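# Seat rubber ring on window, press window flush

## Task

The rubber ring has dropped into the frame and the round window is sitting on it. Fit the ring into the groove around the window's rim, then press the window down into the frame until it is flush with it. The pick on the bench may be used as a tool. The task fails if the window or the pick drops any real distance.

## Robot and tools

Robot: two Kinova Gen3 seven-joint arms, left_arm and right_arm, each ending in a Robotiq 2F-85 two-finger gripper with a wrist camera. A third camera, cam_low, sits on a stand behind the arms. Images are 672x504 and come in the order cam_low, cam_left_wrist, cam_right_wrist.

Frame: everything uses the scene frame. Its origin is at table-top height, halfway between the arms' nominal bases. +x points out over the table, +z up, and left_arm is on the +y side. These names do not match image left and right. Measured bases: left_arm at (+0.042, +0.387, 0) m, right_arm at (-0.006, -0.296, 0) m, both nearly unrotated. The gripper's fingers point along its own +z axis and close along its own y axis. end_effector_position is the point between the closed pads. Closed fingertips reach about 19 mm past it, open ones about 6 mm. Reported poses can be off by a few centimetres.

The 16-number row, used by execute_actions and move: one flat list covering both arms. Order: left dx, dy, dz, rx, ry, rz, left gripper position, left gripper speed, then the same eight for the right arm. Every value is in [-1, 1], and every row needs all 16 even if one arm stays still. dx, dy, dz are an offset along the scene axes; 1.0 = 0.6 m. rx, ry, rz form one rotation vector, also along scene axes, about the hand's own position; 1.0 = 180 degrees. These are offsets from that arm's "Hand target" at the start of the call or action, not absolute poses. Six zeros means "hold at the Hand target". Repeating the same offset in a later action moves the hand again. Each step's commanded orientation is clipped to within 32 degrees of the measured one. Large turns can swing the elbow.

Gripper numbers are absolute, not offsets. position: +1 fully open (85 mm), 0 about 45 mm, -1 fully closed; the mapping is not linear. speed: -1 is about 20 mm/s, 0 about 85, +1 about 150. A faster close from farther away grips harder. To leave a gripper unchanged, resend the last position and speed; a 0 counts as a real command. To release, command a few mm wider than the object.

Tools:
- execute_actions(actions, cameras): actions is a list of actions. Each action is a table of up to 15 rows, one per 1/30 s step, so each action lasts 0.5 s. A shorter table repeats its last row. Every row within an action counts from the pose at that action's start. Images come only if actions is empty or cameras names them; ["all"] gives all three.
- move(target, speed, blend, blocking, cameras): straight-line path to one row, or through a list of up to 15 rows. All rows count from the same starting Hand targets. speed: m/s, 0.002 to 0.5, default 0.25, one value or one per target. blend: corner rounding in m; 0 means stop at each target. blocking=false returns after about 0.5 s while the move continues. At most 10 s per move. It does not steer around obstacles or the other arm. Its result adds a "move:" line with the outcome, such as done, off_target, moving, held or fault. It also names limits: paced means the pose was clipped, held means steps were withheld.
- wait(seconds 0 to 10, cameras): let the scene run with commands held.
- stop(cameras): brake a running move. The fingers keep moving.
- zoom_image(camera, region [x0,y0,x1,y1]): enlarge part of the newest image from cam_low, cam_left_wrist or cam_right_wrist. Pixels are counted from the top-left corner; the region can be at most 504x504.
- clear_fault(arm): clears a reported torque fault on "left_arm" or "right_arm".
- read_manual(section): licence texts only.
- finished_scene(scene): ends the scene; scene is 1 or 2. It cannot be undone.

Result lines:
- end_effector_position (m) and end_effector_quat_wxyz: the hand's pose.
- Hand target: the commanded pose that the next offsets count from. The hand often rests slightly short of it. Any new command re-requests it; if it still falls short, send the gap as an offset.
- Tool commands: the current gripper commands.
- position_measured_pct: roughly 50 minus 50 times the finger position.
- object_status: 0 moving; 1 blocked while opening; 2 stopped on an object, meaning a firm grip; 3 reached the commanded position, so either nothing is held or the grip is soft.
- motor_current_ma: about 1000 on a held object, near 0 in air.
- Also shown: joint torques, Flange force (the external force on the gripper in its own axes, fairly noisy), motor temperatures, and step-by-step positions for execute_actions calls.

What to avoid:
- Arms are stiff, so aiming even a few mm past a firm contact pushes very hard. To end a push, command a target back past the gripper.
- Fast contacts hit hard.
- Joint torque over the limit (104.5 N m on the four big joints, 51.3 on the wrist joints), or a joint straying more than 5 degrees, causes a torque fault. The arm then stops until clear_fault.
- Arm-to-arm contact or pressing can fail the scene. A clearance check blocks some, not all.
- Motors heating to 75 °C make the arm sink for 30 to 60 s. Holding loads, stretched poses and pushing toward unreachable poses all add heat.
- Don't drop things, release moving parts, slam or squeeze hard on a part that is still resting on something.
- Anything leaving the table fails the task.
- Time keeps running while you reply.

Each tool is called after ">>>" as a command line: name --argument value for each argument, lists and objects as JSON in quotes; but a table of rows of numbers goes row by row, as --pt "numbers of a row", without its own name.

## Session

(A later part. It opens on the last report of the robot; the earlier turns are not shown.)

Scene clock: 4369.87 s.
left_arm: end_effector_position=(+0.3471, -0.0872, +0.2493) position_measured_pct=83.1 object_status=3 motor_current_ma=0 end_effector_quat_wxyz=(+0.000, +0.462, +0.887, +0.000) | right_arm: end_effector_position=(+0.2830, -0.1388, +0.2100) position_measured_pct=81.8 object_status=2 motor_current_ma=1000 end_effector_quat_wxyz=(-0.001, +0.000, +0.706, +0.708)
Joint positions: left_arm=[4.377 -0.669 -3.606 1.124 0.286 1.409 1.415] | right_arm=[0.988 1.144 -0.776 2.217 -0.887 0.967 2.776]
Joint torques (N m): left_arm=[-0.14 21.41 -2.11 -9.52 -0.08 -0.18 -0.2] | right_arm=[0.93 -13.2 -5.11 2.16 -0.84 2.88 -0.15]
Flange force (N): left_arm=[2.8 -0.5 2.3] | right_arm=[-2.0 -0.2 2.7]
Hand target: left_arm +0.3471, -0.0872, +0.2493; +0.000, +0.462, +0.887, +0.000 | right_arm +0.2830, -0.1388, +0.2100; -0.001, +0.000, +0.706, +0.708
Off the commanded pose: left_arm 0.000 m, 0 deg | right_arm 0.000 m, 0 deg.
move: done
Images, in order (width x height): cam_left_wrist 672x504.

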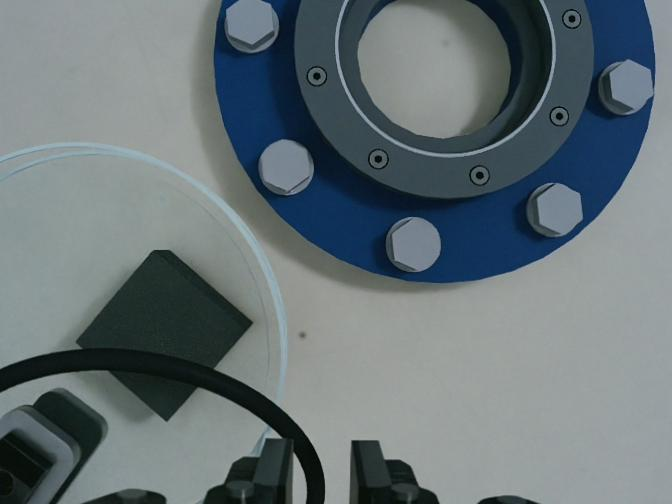

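>>> move --pt "0.009 -0.013 0 0 0 0 -0.66 0 0 0 0 0 0 0 -1 1" --pt "0.009 -0.013 -0.065 0 0 0 -0.66 0 0 0 0 0 0 0 -1 1" --speed 0.05 --cameras '["cam_left_wrist","cam_low"]'

>>> zoom_image --camera "cam_low" --region '[255, 200, 300, 235]'

>>> zoom_image --camera "cam_left_wrist" --region '[200, 350, 400, 504]'

Scene clock: 4380.67 s.
left_arm: end_effector_position=(+0.3525, -0.0950, +0.2104) position_measured_pct=83.1 object_status=3 motor_current_ma=0 end_effector_quat_wxyz=(+0.000, +0.462, +0.887, +0.000) | right_arm: end_effector_position=(+0.2830, -0.1388, +0.2100) position_measured_pct=81.8 object_status=2 motor_current_ma=1000 end_effector_quat_wxyz=(-0.001, +0.000, +0.706, +0.708)
Joint positions: left_arm=[4.373 -0.718 -3.597 1.162 0.303 1.325 1.403] | right_arm=[0.988 1.144 -0.776 2.217 -0.887 0.967 2.776]
Joint torques (N m): left_arm=[2.72 20.82 0.31 -7.65 1.18 1.17 -0.18] | right_arm=[2.1 -13.56 -5.59 -0.36 -2.49 2.76 -0.05]
Flange force (N): left_arm=[-0.9 4.4 0.2] | right_arm=[3.5 -2.2 2.9]
Hand target: left_arm +0.3525, -0.0950, +0.2103; +0.000, +0.462, +0.887, +0.000 | right_arm +0.2830, -0.1388, +0.2100; -0.001, +0.000, +0.706, +0.708
Off the commanded pose: left_arm 0.000 m, 0 deg | right_arm 0.000 m, 0 deg.
move: done
Images, in order (width x height): cam_low 672x504, cam_left_wrist 672x504.

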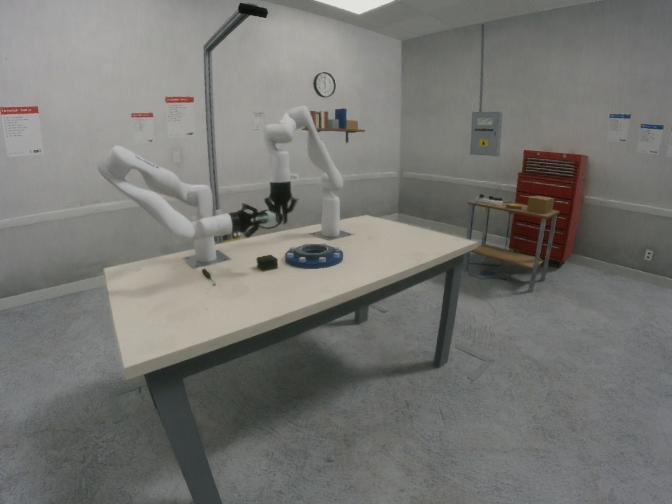

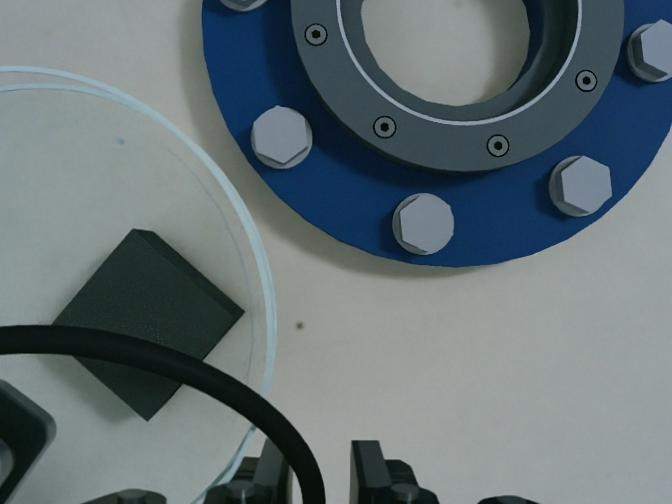

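Scaled by 11.200 from the camera's 672x504 image, which has a finer 960x720 frame.

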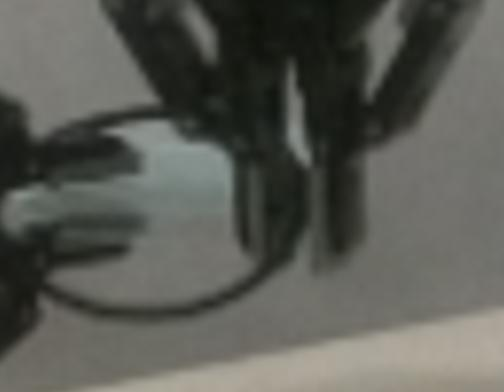

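Scaled by 2.520.

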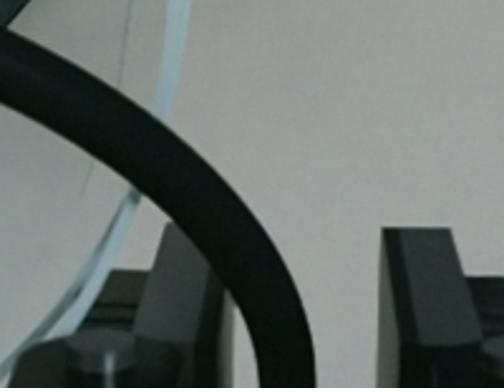

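>>> move --target '[0,0,-0.006,0,0,0,-0.97,-0.5,0,0,0,0,0,0,-1,1]' --speed 0.05

>>> wait --seconds 0.8 --cameras '["cam_left_wrist","cam_low"]'

>>> zoom_image --camera "cam_low" --region '[255, 200, 300, 235]'

>>> zoom_image --camera "cam_left_wrist" --region '[200, 350, 400, 504]'

Scene clock: 4386.33 s.
left_arm: end_effector_position=(+0.3525, -0.0950, +0.2068) position_measured_pct=95.7 object_status=0 motor_current_ma=1000 end_effector_quat_wxyz=(+0.000, +0.462, +0.887, +0.000) | right_arm: end_effector_position=(+0.2830, -0.1388, +0.2100) position_measured_pct=81.8 object_status=2 motor_current_ma=1000 end_effector_quat_wxyz=(-0.001, +0.000, +0.706, +0.708)
Joint positions: left_arm=[4.373 -0.721 -3.596 1.169 0.305 1.316 1.402] | right_arm=[0.988 1.144 -0.776 2.217 -0.887 0.967 2.776]
Joint torques (N m): left_arm=[-0.12 21.94 -2.25 -9.31 -0.13 -0.14 -0.15] | right_arm=[0.93 -13.29 -5.05 2.15 -0.84 2.89 -0.18]
Flange force (N): left_arm=[3.1 -0.3 2.2] | right_arm=[-1.9 -0.4 2.9]
Hand target: left_arm +0.3525, -0.0950, +0.2067; +0.000, +0.462, +0.887, +0.000 | right_arm +0.2830, -0.1388, +0.2100; -0.001, +0.000, +0.706, +0.708
Off the commanded pose: left_arm 0.000 m, 0 deg | right_arm 0.000 m, 0 deg.
move: done

Scene clock: 4387.13 s.
left_arm: end_effector_position=(+0.3525, -0.0950, +0.2067) position_measured_pct=95.7 object_status=2 motor_current_ma=1000 end_effector_quat_wxyz=(+0.000, +0.462, +0.887, +0.000) | right_arm: end_effector_position=(+0.2830, -0.1388, +0.2100) position_measured_pct=81.8 object_status=2 motor_current_ma=1000 end_effector_quat_wxyz=(-0.001, +0.000, +0.706, +0.708)
Joint positions: left_arm=[4.373 -0.721 -3.596 1.169 0.305 1.316 1.402] | right_arm=[0.988 1.144 -0.776 2.217 -0.887 0.967 2.776]
Joint torques (N m): left_arm=[-0.16 21.95 -2.24 -9.28 -0.15 -0.19 -0.13] | right_arm=[0.94 -13.28 -5.12 2.18 -0.83 2.87 -0.19]
Flange force (N): left_arm=[2.8 -0.4 2.0] | right_arm=[-2.0 -0.5 2.8]
Hand target: left_arm +0.3525, -0.0950, +0.2067; +0.000, +0.462, +0.887, +0.000 | right_arm +0.2830, -0.1388, +0.2100; -0.001, +0.000, +0.706, +0.708
Tool commands: left_gripper/position=-0.97 left_gripper/speed=-0.5 right_gripper/position=-1.0 right_gripper/speed=+1.0
Off the commanded pose: left_arm 0.000 m, 0 deg | right_arm 0.000 m, 0 deg.
wait: 0.80 s; at rest by 0.17 s
Images, in order (width x height): cam_low 672x504, cam_left_wrist 672x504.

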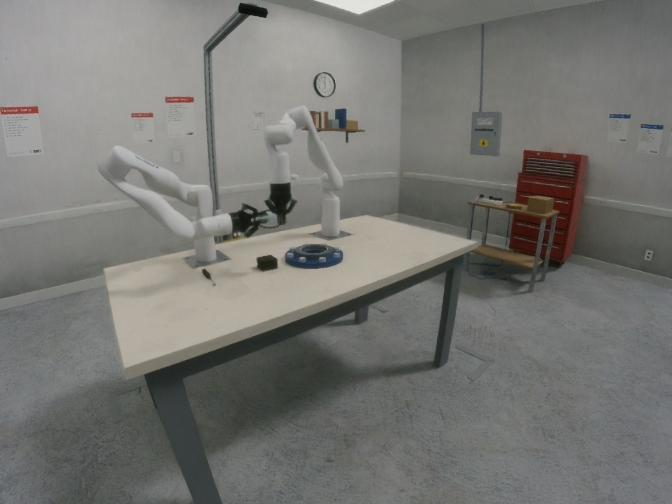

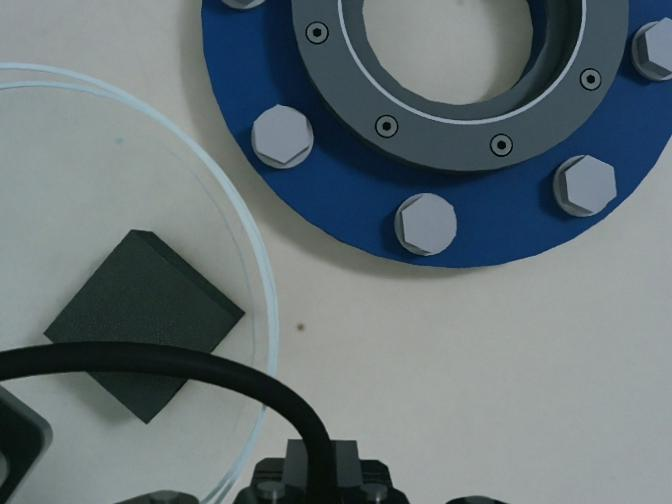

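Scaled by 11.200 from the camera's 672x504 image, which has a finer 960x720 frame.

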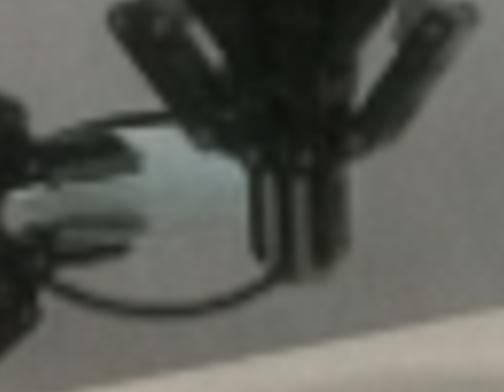

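Scaled by 2.520.

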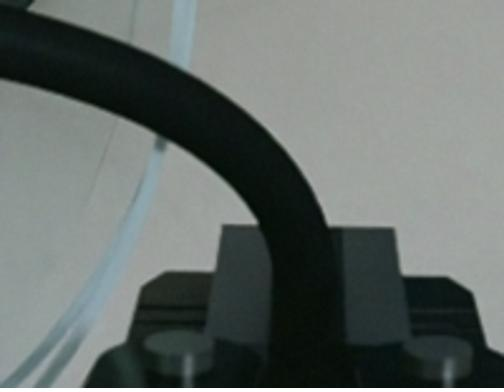

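>>> move --pt "0.016 0.001 0.0335 0 0 0 -0.97 -0.5 0 0 0 0 0 0 -1 1" --pt "-0.0043 0.0452 0.0335 0 0 0 -0.97 -0.5 0 0 0 0 0 0 -1 1" --pt "-0.0332 0.0808 0.0335 0 0 0.045 -0.97 -0.5 0 0 0 0 0 0 -1 1" --speed 0.04 --blend 0.01 --cameras '["cam_left_wrist","cam_low","cam_right_wrist"]'

>>> zoom_image --camera "cam_low" --region '[255, 200, 300, 235]'

Scene clock: 4401.73 s.
left_arm: end_effector_position=(+0.3325, -0.0466, +0.2268) position_measured_pct=95.7 object_status=2 motor_current_ma=1000 end_effector_quat_wxyz=(+0.000, +0.398, +0.917, +0.000) | right_arm: end_effector_position=(+0.2830, -0.1388, +0.2100) position_measured_pct=81.8 object_status=2 motor_current_ma=1000 end_effector_quat_wxyz=(-0.001, +0.000, +0.706, +0.708)
Joint positions: left_arm=[4.421 -0.588 -3.646 1.356 0.285 1.269 1.504] | right_arm=[0.988 1.144 -0.776 2.217 -0.887 0.967 2.776]
Joint torques (N m): left_arm=[-0.68 19.3 -2.63 -8.81 -0.44 -0.04 -0.06] | right_arm=[1.18 -13.32 -4.87 2.13 -0.74 2.88 -0.17]
Flange force (N): left_arm=[1.6 -1.2 1.8] | right_arm=[-2.3 -0.2 3.9]
Hand target: left_arm +0.3325, -0.0465, +0.2268; +0.000, +0.398, +0.917, +0.000 | right_arm +0.2830, -0.1388, +0.2100; -0.001, +0.000, +0.706, +0.708
Off the commanded pose: left_arm 0.000 m, 0 deg | right_arm 0.000 m, 0 deg.
move: done

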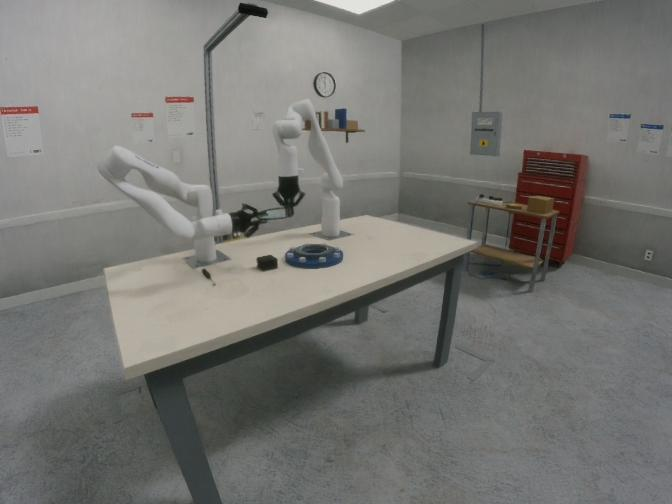

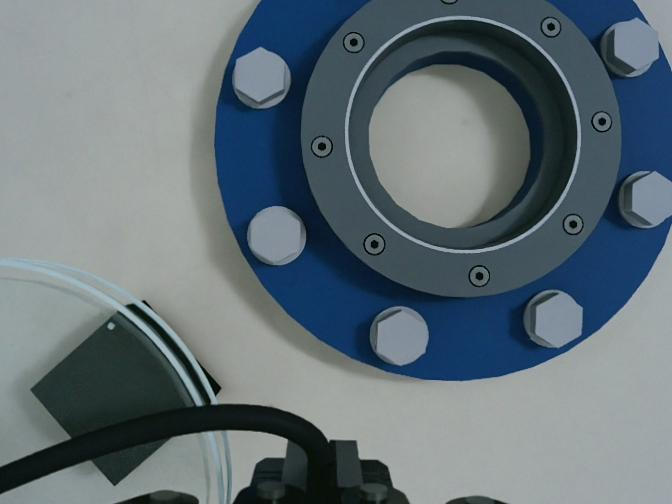

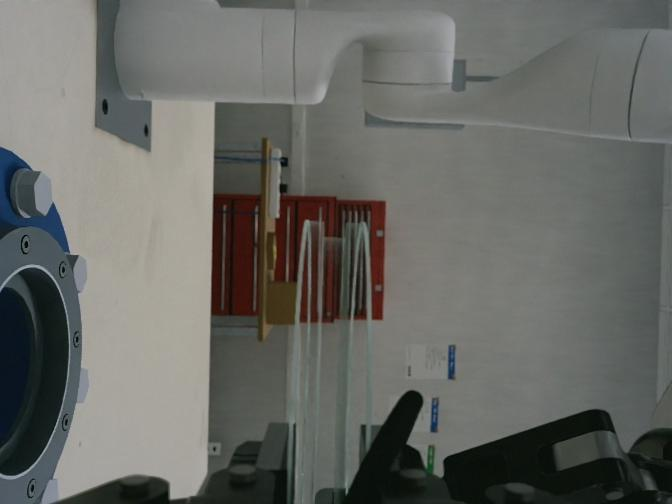

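Scaled by 11.200 from the camera's 672x504 image, which has a finer 960x720 frame.

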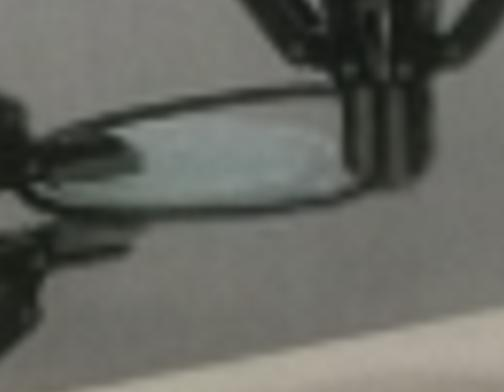

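>>> move --pt "-0.0285 0.0178 0 0 0 0.083 -0.97 -0.5 0 0 0 0 0 0 -1 1" --pt "-0.059 0.0305 0 0 0 0.167 -0.97 -0.5 0 0 0 0 0 0 -1 1" --speed 0.04 --blend 0.01 --cameras '["cam_left_wrist","cam_low","cam_right_wrist"]'

>>> zoom_image --camera "cam_low" --region '[255, 200, 300, 235]'

Scene clock: 4414.60 s.
left_arm: end_effector_position=(+0.2972, -0.0282, +0.2268) position_measured_pct=95.7 object_status=2 motor_current_ma=1000 end_effector_quat_wxyz=(+0.000, +0.147, +0.989, +0.000) | right_arm: end_effector_position=(+0.2830, -0.1388, +0.2100) position_measured_pct=81.8 object_status=2 motor_current_ma=1000 end_effector_quat_wxyz=(-0.001, +0.000, +0.706, +0.708)
Joint positions: left_arm=[4.57 -0.53 -3.783 1.493 0.328 1.227 2.008] | right_arm=[0.988 1.144 -0.776 2.217 -0.887 0.967 2.776]
Joint torques (N m): left_arm=[-1.46 17.51 -3.9 -6.18 -1.52 1.68 -0.1] | right_arm=[3.65 -13.79 -3.63 0.22 -1.17 2.48 -0.18]
Flange force (N): left_arm=[-1.8 -5.9 2.9] | right_arm=[-1.2 0.0 10.5]
Hand target: left_arm +0.2971, -0.0282, +0.2268; +0.000, +0.146, +0.989, +0.000 | right_arm +0.2830, -0.1388, +0.2100; -0.001, +0.000, +0.706, +0.708
Off the commanded pose: left_arm 0.000 m, 0 deg | right_arm 0.000 m, 0 deg.
move: done

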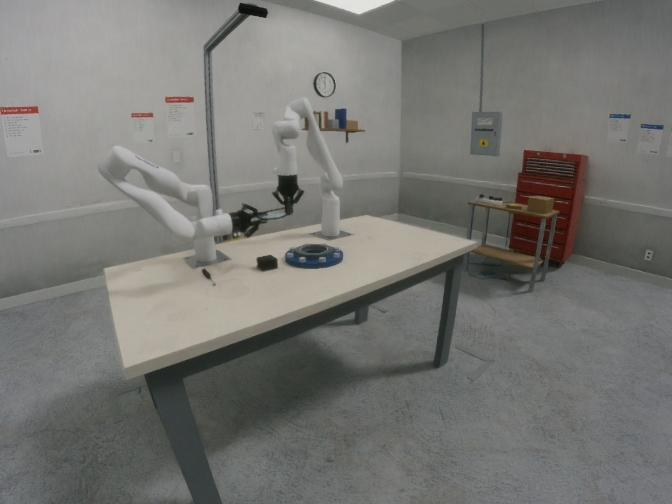

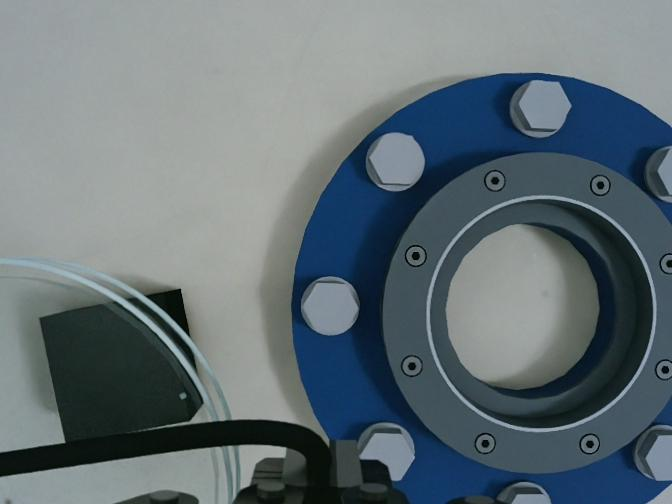

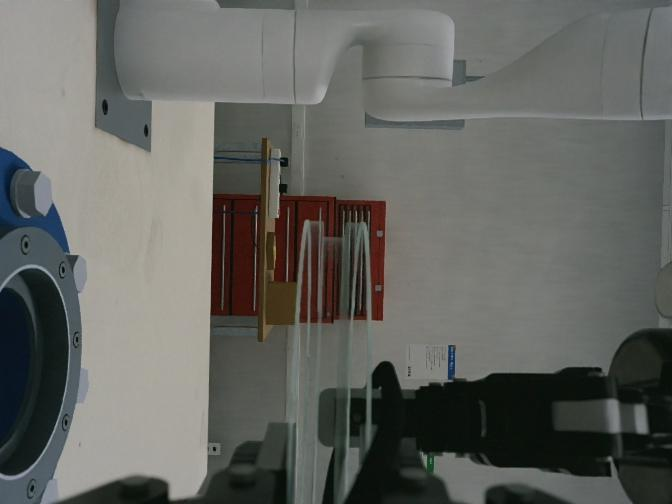

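Scaled by 11.200 from the camera's 672x504 image, which has a finer 960x720 frame.

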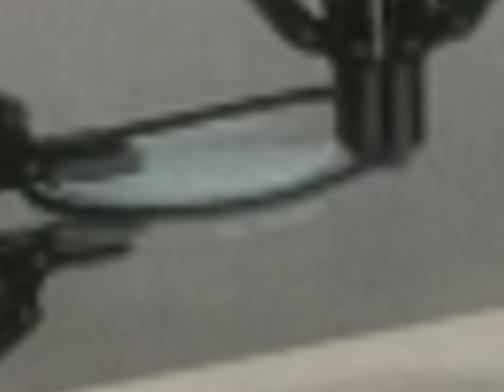

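>>> move --target '[0,0,0,0,0,0,-0.86,-1,0,0,0,0,0,0,-1,1]' --speed 0.04 --cameras '["cam_left_wrist","cam_low"]'

>>> zoom_image --camera "cam_low" --region '[255, 200, 300, 235]'

>>> zoom_image --camera "cam_left_wrist" --region '[200, 350, 400, 504]'

Scene clock: 4421.13 s.
left_arm: end_effector_position=(+0.2971, -0.0282, +0.2268) position_measured_pct=92.6 object_status=3 motor_current_ma=110 end_effector_quat_wxyz=(+0.000, +0.146, +0.989, +0.000) | right_arm: end_effector_position=(+0.2830, -0.1388, +0.2100) position_measured_pct=81.8 object_status=2 motor_current_ma=1000 end_effector_quat_wxyz=(-0.001, +0.000, +0.706, +0.708)
Joint positions: left_arm=[4.57 -0.53 -3.783 1.493 0.328 1.227 2.009] | right_arm=[0.988 1.144 -0.776 2.217 -0.887 0.967 2.776]
Joint torques (N m): left_arm=[-1.12 17.61 -3.53 -6.98 -1.16 1.1 -0.13] | right_arm=[2.85 -13.59 -4.02 0.76 -1.07 2.59 -0.19]
Flange force (N): left_arm=[-1.0 -4.2 2.6] | right_arm=[-1.4 0.1 8.3]
Hand target: left_arm +0.2972, -0.0282, +0.2268; +0.000, +0.146, +0.989, +0.000 | right_arm +0.2830, -0.1388, +0.2100; -0.001, +0.000, +0.706, +0.708
Off the commanded pose: left_arm 0.000 m, 0 deg | right_arm 0.000 m, 0 deg.
move: done
Images, in order (width x height): cam_low 672x504, cam_left_wrist 672x504.

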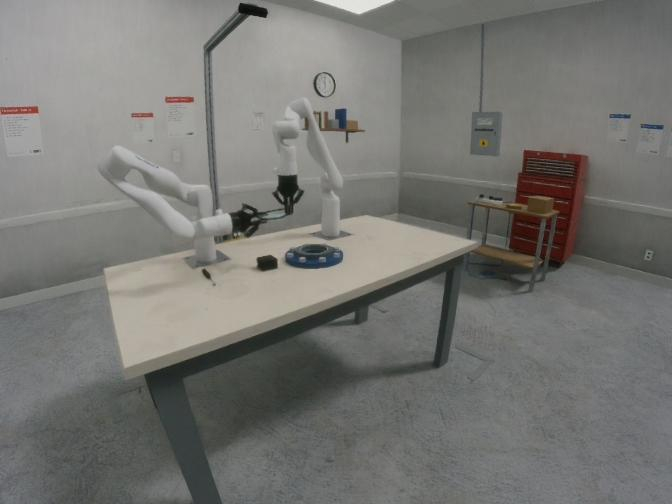

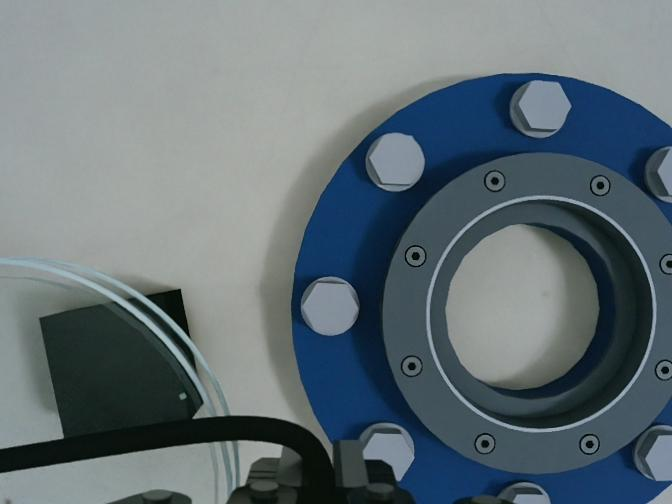

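Scaled by 11.200 from the camera's 672x504 image, which has a finer 960x720 frame.

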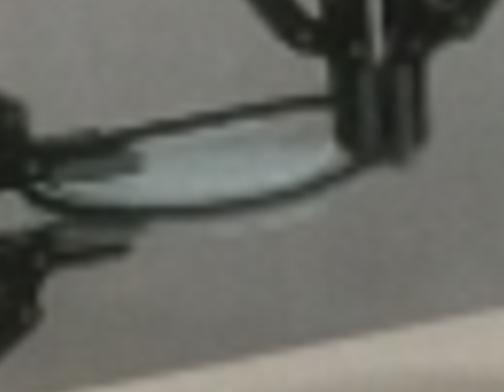

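Scaled by 2.520.

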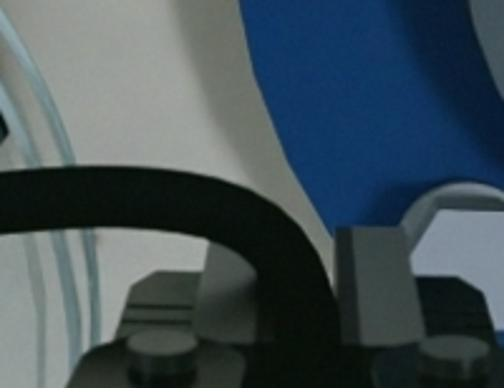

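>>> move --pt "-0.022 0.0045 0 0 0 0.055 -0.86 -1 0 0 0 0 0 0 -1 1" --pt "-0.044 0.0037 0 0 0 0.111 -0.86 -1 0 0 0 0 0 0 -1 1" --speed 0.04 --blend 0.01 --cameras '["cam_left_wrist","cam_low","cam_right_wrist"]'

>>> zoom_image --camera "cam_low" --region '[255, 200, 300, 235]'

>>> zoom_image --camera "cam_left_wrist" --region '[200, 350, 400, 504]'

Scene clock: 4432.07 s.
left_arm: end_effector_position=(+0.2708, -0.0260, +0.2268) position_measured_pct=92.6 object_status=3 motor_current_ma=110 end_effector_quat_wxyz=(+0.000, -0.027, +1.000, +0.000) | right_arm: end_effector_position=(+0.2830, -0.1388, +0.2100) position_measured_pct=81.8 object_status=2 motor_current_ma=1000 end_effector_quat_wxyz=(-0.001, +0.000, +0.706, +0.708)
Joint positions: left_arm=[4.684 -0.513 -3.875 1.551 0.358 1.216 2.364] | right_arm=[0.988 1.144 -0.776 2.217 -0.887 0.967 2.776]
Joint torques (N m): left_arm=[-0.45 16.67 -3.1 -4.42 -1.4 3.09 -0.08] | right_arm=[5.19 -14.16 -2.8 -1.99 -2.1 1.8 -0.19]
Flange force (N): left_arm=[-3.2 -9.3 3.5] | right_arm=[2.0 0.5 13.2]
Hand target: left_arm +0.2707, -0.0260, +0.2268; +0.000, -0.027, +1.000, +0.000 | right_arm +0.2830, -0.1388, +0.2100; -0.001, +0.000, +0.706, +0.708
Off the commanded pose: left_arm 0.000 m, 0 deg | right_arm 0.000 m, 0 deg.
move: done

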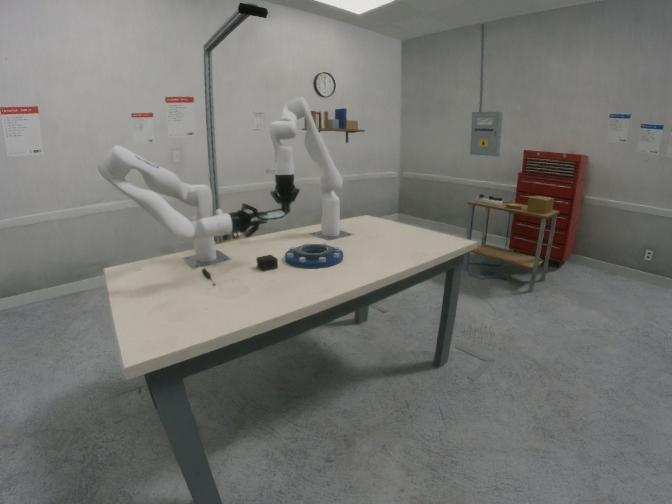

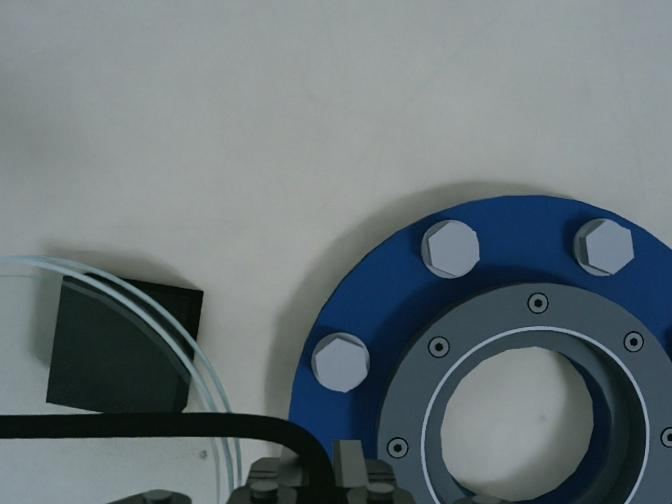

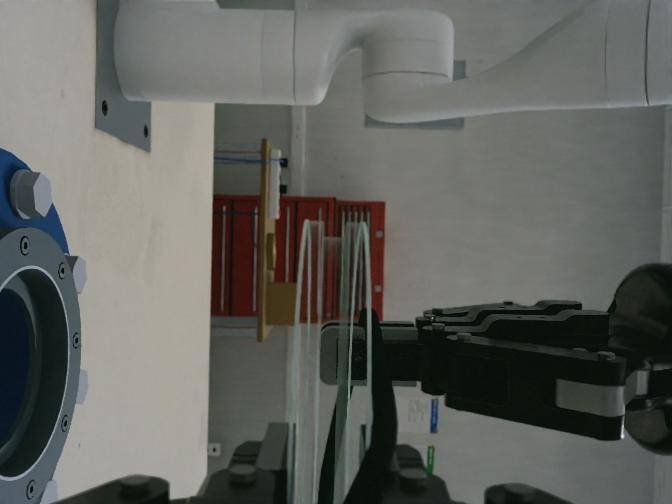

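Scaled by 11.200 from the camera's 672x504 image, which has a finer 960x720 frame.

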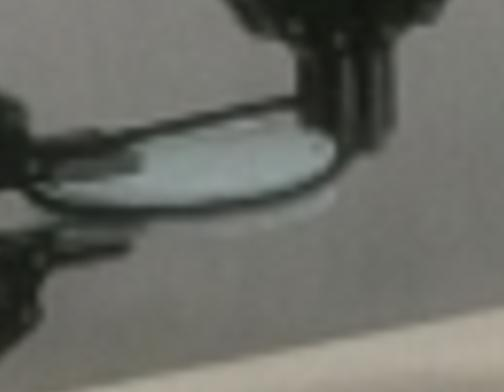

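Scaled by 2.520.

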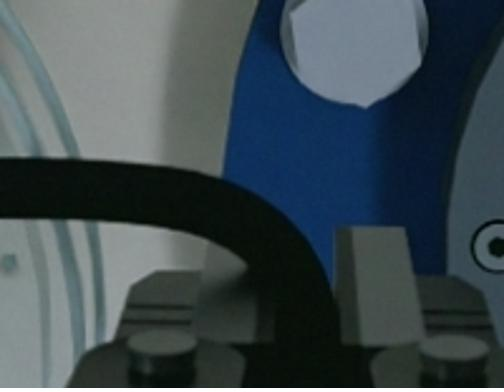

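>>> move --pt "-0.021 -0.0035 0 0 0 0.055 -0.86 -1 0 0 0 0 0 0 -1 1" --pt "-0.0425 -0.0113 0 0 0 0.111 -0.86 -1 0 0 0 0 0 0 -1 1" --speed 0.04 --blend 0.01 --cameras '["cam_left_wrist","cam_low","cam_right_wrist"]'

>>> zoom_image --camera "cam_low" --region '[255, 200, 300, 235]'

>>> zoom_image --camera "cam_right_wrist" --region '[250, 200, 504, 504]'

Scene clock: 4444.00 s.
left_arm: end_effector_position=(+0.2452, -0.0328, +0.2268) position_measured_pct=92.6 object_status=3 motor_current_ma=110 end_effector_quat_wxyz=(+0.000, -0.200, +0.980, +0.000) | right_arm: end_effector_position=(+0.2830, -0.1388, +0.2100) position_measured_pct=81.8 object_status=2 motor_current_ma=1000 end_effector_quat_wxyz=(-0.001, +0.000, +0.706, +0.708)
Joint positions: left_arm=[4.796 -0.521 -3.965 1.573 0.399 1.223 2.725] | right_arm=[0.988 1.144 -0.776 2.217 -0.887 0.967 2.776]
Joint torques (N m): left_arm=[2.01 16.44 -1.12 -2.81 -0.43 4.87 -0.17] | right_arm=[7.06 -14.41 -2.18 -5.46 -3.73 0.71 -0.22]
Flange force (N): left_arm=[-4.6 -13.7 4.0] | right_arm=[8.0 1.4 14.7]
Hand target: left_arm +0.2452, -0.0328, +0.2268; +0.000, -0.200, +0.980, +0.000 | right_arm +0.2830, -0.1388, +0.2100; -0.001, +0.000, +0.706, +0.708
Off the commanded pose: left_arm 0.000 m, 0 deg | right_arm 0.000 m, 0 deg.
move: done

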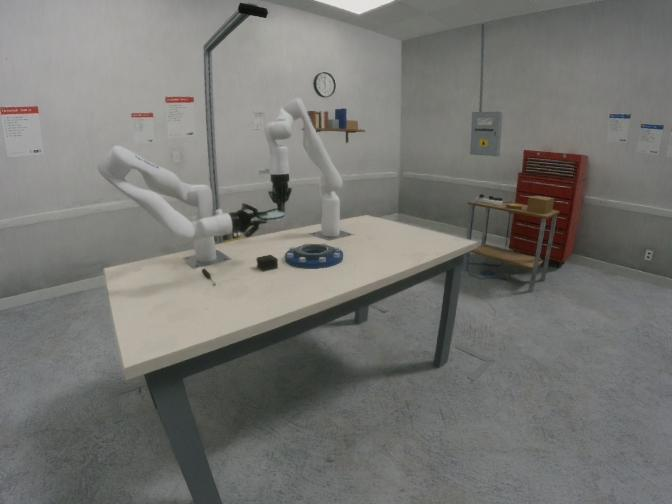

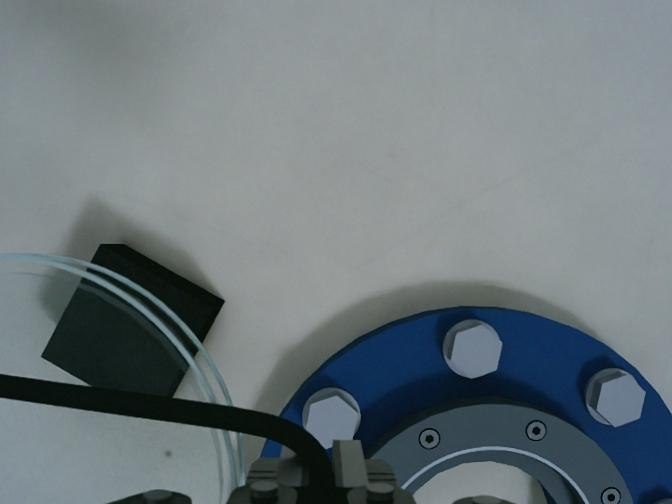

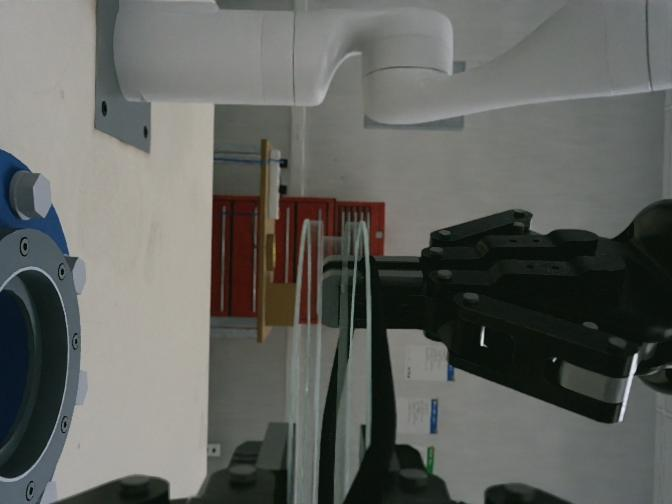

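Scaled by 11.200 from the camera's 672x504 image, which has a finer 960x720 frame.

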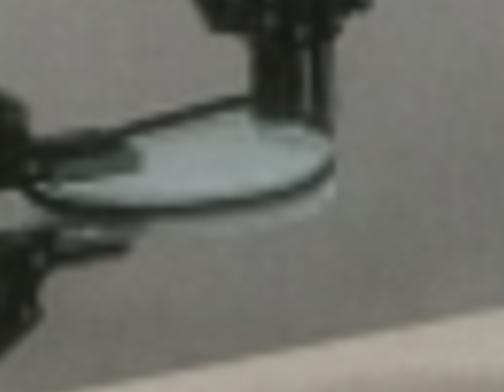

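Scaled by 1.658.

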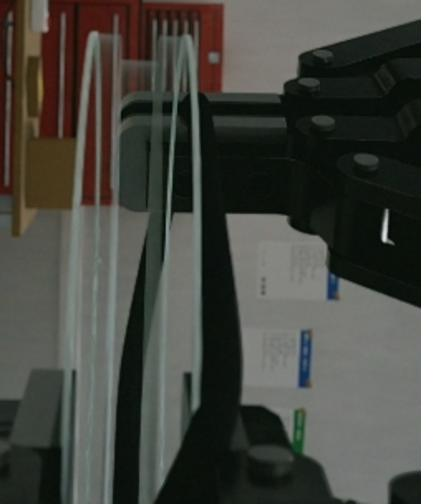

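>>> move --pt "-0.019 -0.011 -0.003 0 0 0.055 -0.86 -1 0 0 0 0 0 0 -1 1" --pt "-0.0358 -0.0253 -0.006 0 0 0.111 -0.86 -1 0 0 0 0 0 0 -1 1" --speed 0.04 --blend 0.01 --cameras '["cam_left_wrist","cam_low","cam_right_wrist"]'

>>> zoom_image --camera "cam_low" --region '[255, 200, 300, 235]'

>>> zoom_image --camera "cam_right_wrist" --region '[250, 200, 504, 504]'

Scene clock: 4458.27 s.
left_arm: end_effector_position=(+0.2238, -0.0480, +0.2232) position_measured_pct=92.6 object_status=3 motor_current_ma=110 end_effector_quat_wxyz=(+0.000, -0.367, +0.930, +0.000) | right_arm: end_effector_position=(+0.2830, -0.1388, +0.2100) position_measured_pct=81.8 object_status=2 motor_current_ma=1000 end_effector_quat_wxyz=(-0.001, +0.000, +0.706, +0.708)
Joint positions: left_arm=[4.89 -0.561 -4.048 1.563 0.458 1.243 3.08] | right_arm=[0.988 1.144 -0.776 2.217 -0.887 0.967 2.776]
Joint torques (N m): left_arm=[5.56 16.43 1.61 -2.68 1.45 5.67 -0.04] | right_arm=[7.48 -14.57 -2.68 -7.74 -5.43 0.32 -0.17]
Flange force (N): left_arm=[-6.2 -17.0 2.9] | right_arm=[13.7 0.3 12.3]
Hand target: left_arm +0.2238, -0.0480, +0.2232; +0.000, -0.367, +0.930, +0.000 | right_arm +0.2830, -0.1388, +0.2100; -0.001, +0.000, +0.706, +0.708
Off the commanded pose: left_arm 0.000 m, 0 deg | right_arm 0.000 m, 0 deg.
move: done

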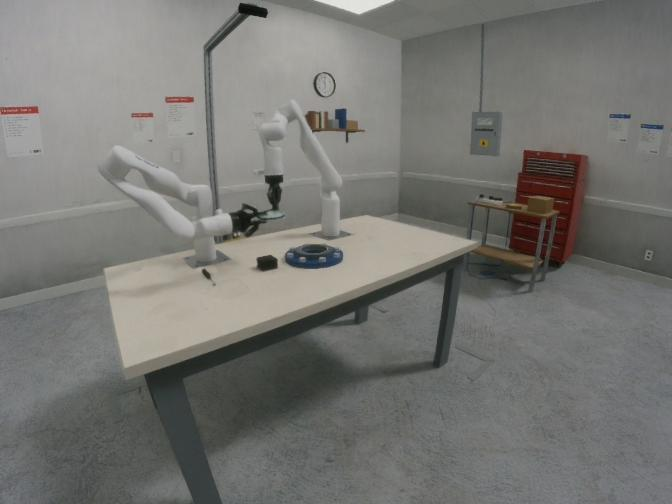

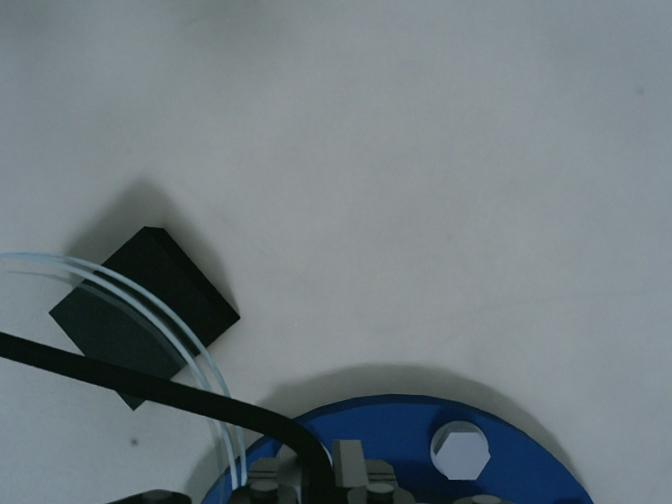

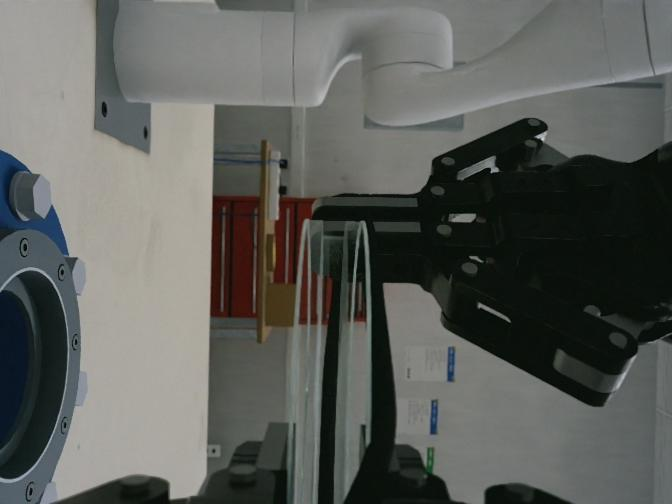

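Scaled by 11.200 from the camera's 672x504 image, which has a finer 960x720 frame.

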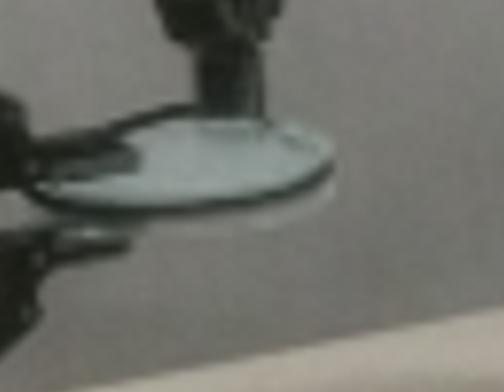

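Scaled by 1.658.

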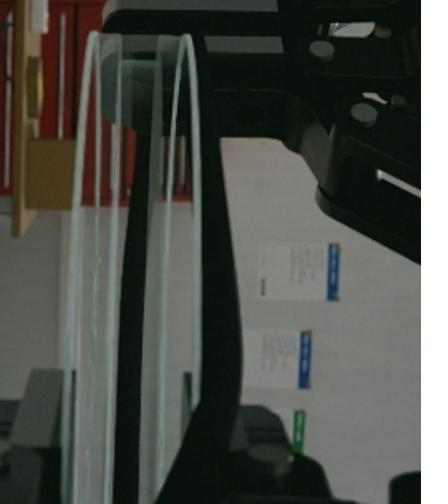

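>>> move --pt "-0.0145 -0.0165 -0.003 0 0 0.055 -0.86 -1 0 0 0 0 0 0 -1 1" --pt "-0.0255 -0.036 -0.005 0 0 0.111 -0.86 -1 0 0 0 0 0 0 -1 1" --speed 0.04 --blend 0.01 --cameras '["cam_left_wrist","cam_low","cam_right_wrist"]'

>>> zoom_image --camera "cam_low" --region '[255, 200, 300, 235]'

>>> zoom_image --camera "cam_right_wrist" --region '[250, 200, 504, 504]'

Scene clock: 4469.73 s.
left_arm: end_effector_position=(+0.2085, -0.0696, +0.2202) position_measured_pct=92.6 object_status=3 motor_current_ma=110 end_effector_quat_wxyz=(+0.000, -0.523, +0.852, +0.000) | right_arm: end_effector_position=(+0.2830, -0.1388, +0.2100) position_measured_pct=81.8 object_status=2 motor_current_ma=1000 end_effector_quat_wxyz=(-0.001, +0.000, +0.706, +0.708)
Joint positions: left_arm=[4.953 -0.625 -4.125 1.517 0.532 1.286 3.426] | right_arm=[0.988 1.144 -0.776 2.217 -0.887 0.967 2.776]
Joint torques (N m): left_arm=[8.51 16.91 3.54 -4.67 3.63 5.05 -0.2] | right_arm=[6.43 -14.25 -4.11 -8.05 -6.65 0.41 -0.31]
Flange force (N): left_arm=[-7.0 -17.6 0.9] | right_arm=[17.1 -1.5 5.9]
Hand target: left_arm +0.2085, -0.0696, +0.2202; +0.000, -0.523, +0.852, +0.000 | right_arm +0.2830, -0.1388, +0.2100; -0.001, +0.000, +0.706, +0.708
Off the commanded pose: left_arm 0.000 m, 0 deg | right_arm 0.000 m, 0 deg.
move: done

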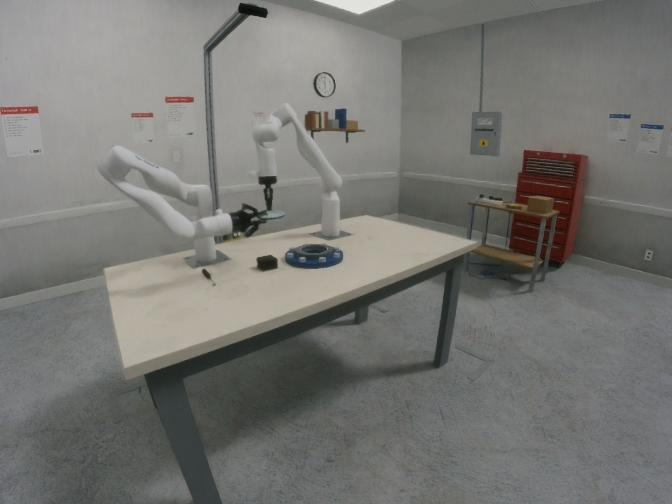

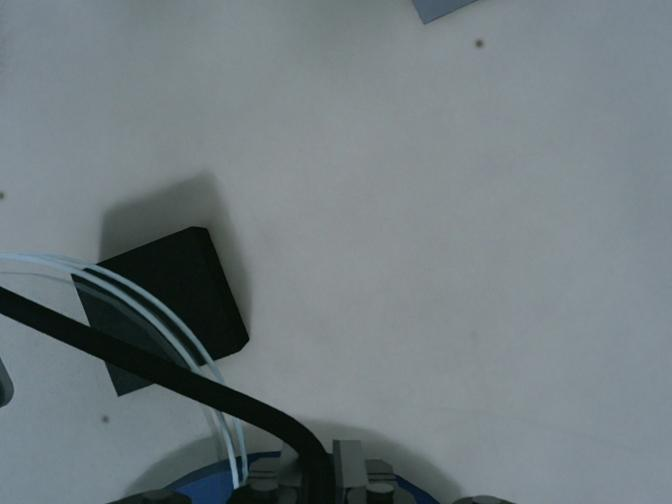

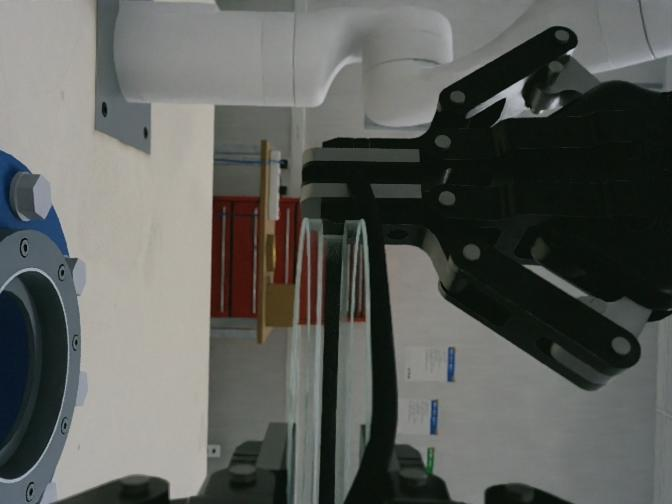

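Scaled by 11.200 from the camera's 672x504 image, which has a finer 960x720 frame.

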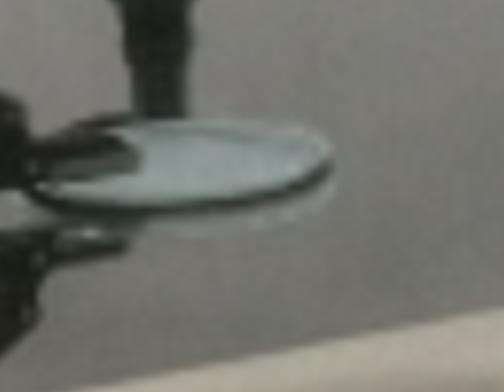

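Scaled by 1.658.

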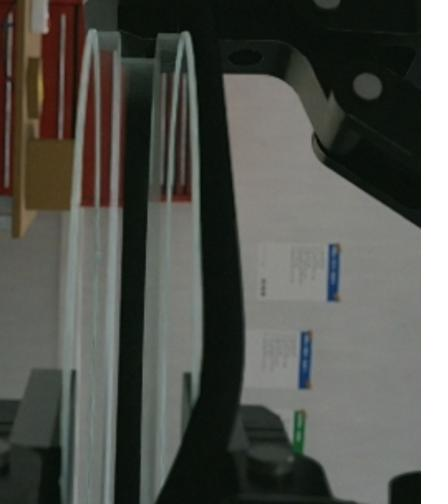

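>>> move --pt "-0.0095 -0.02 -0.005 0 0 0.055 -0.86 -1 0 0 0 0 0 0 -1 1" --pt "-0.0147 -0.0422 -0.01 0 0 0.111 -0.86 -1 0 0 0 0 0 0 -1 1" --speed 0.04 --blend 0.01 --cameras '["cam_left_wrist","cam_low","cam_right_wrist"]'

>>> zoom_image --camera "cam_right_wrist" --region '[250, 200, 504, 504]'

Scene clock: 4480.40 s.
left_arm: end_effector_position=(+0.1996, -0.0949, +0.2142) position_measured_pct=92.6 object_status=3 motor_current_ma=110 end_effector_quat_wxyz=(+0.000, -0.663, +0.749, +0.000) | right_arm: end_effector_position=(+0.2830, -0.1388, +0.2100) position_measured_pct=81.8 object_status=2 motor_current_ma=1000 end_effector_quat_wxyz=(-0.001, +0.000, +0.706, +0.708)
Joint positions: left_arm=[4.983 -0.707 -4.191 1.45 0.616 1.339 3.767] | right_arm=[0.988 1.144 -0.776 2.217 -0.887 0.967 2.776]
Joint torques (N m): left_arm=[11.11 17.4 5.03 -6.71 5.62 4.26 -0.15] | right_arm=[5.02 -13.86 -5.76 -7.59 -7.57 1.04 -0.41]
Flange force (N): left_arm=[-7.8 -20.2 -1.5] | right_arm=[19.4 -4.0 -0.2]
Hand target: left_arm +0.1996, -0.0949, +0.2142; +0.000, -0.663, +0.749, +0.000 | right_arm +0.2830, -0.1388, +0.2100; -0.001, +0.000, +0.706, +0.708
Off the commanded pose: left_arm 0.000 m, 0 deg | right_arm 0.000 m, 0 deg.
move: done

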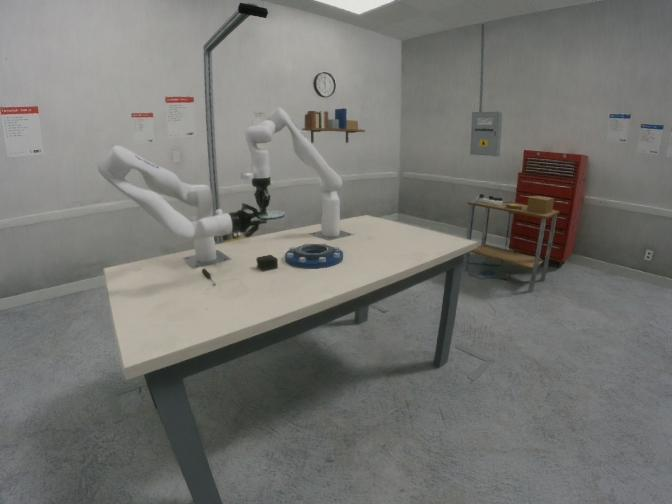

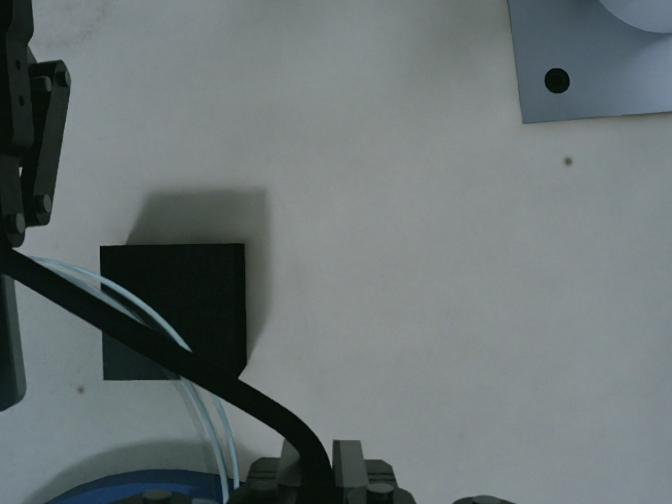

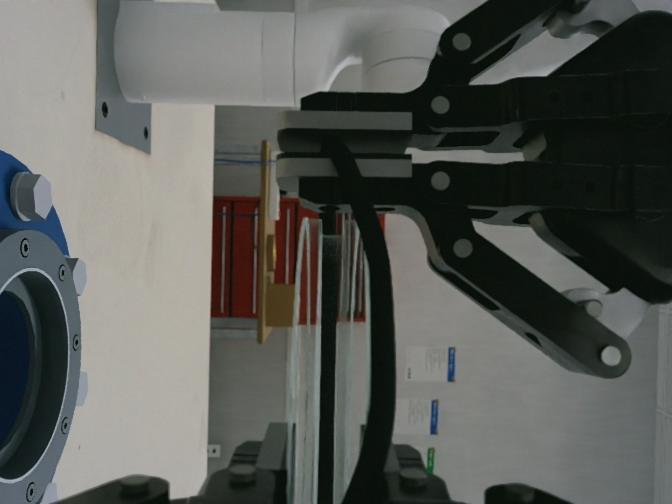

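Scaled by 1.658.

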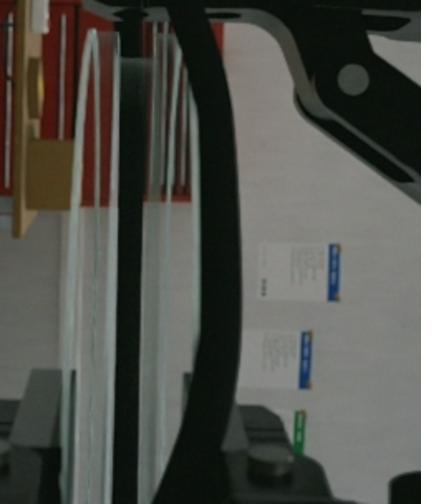

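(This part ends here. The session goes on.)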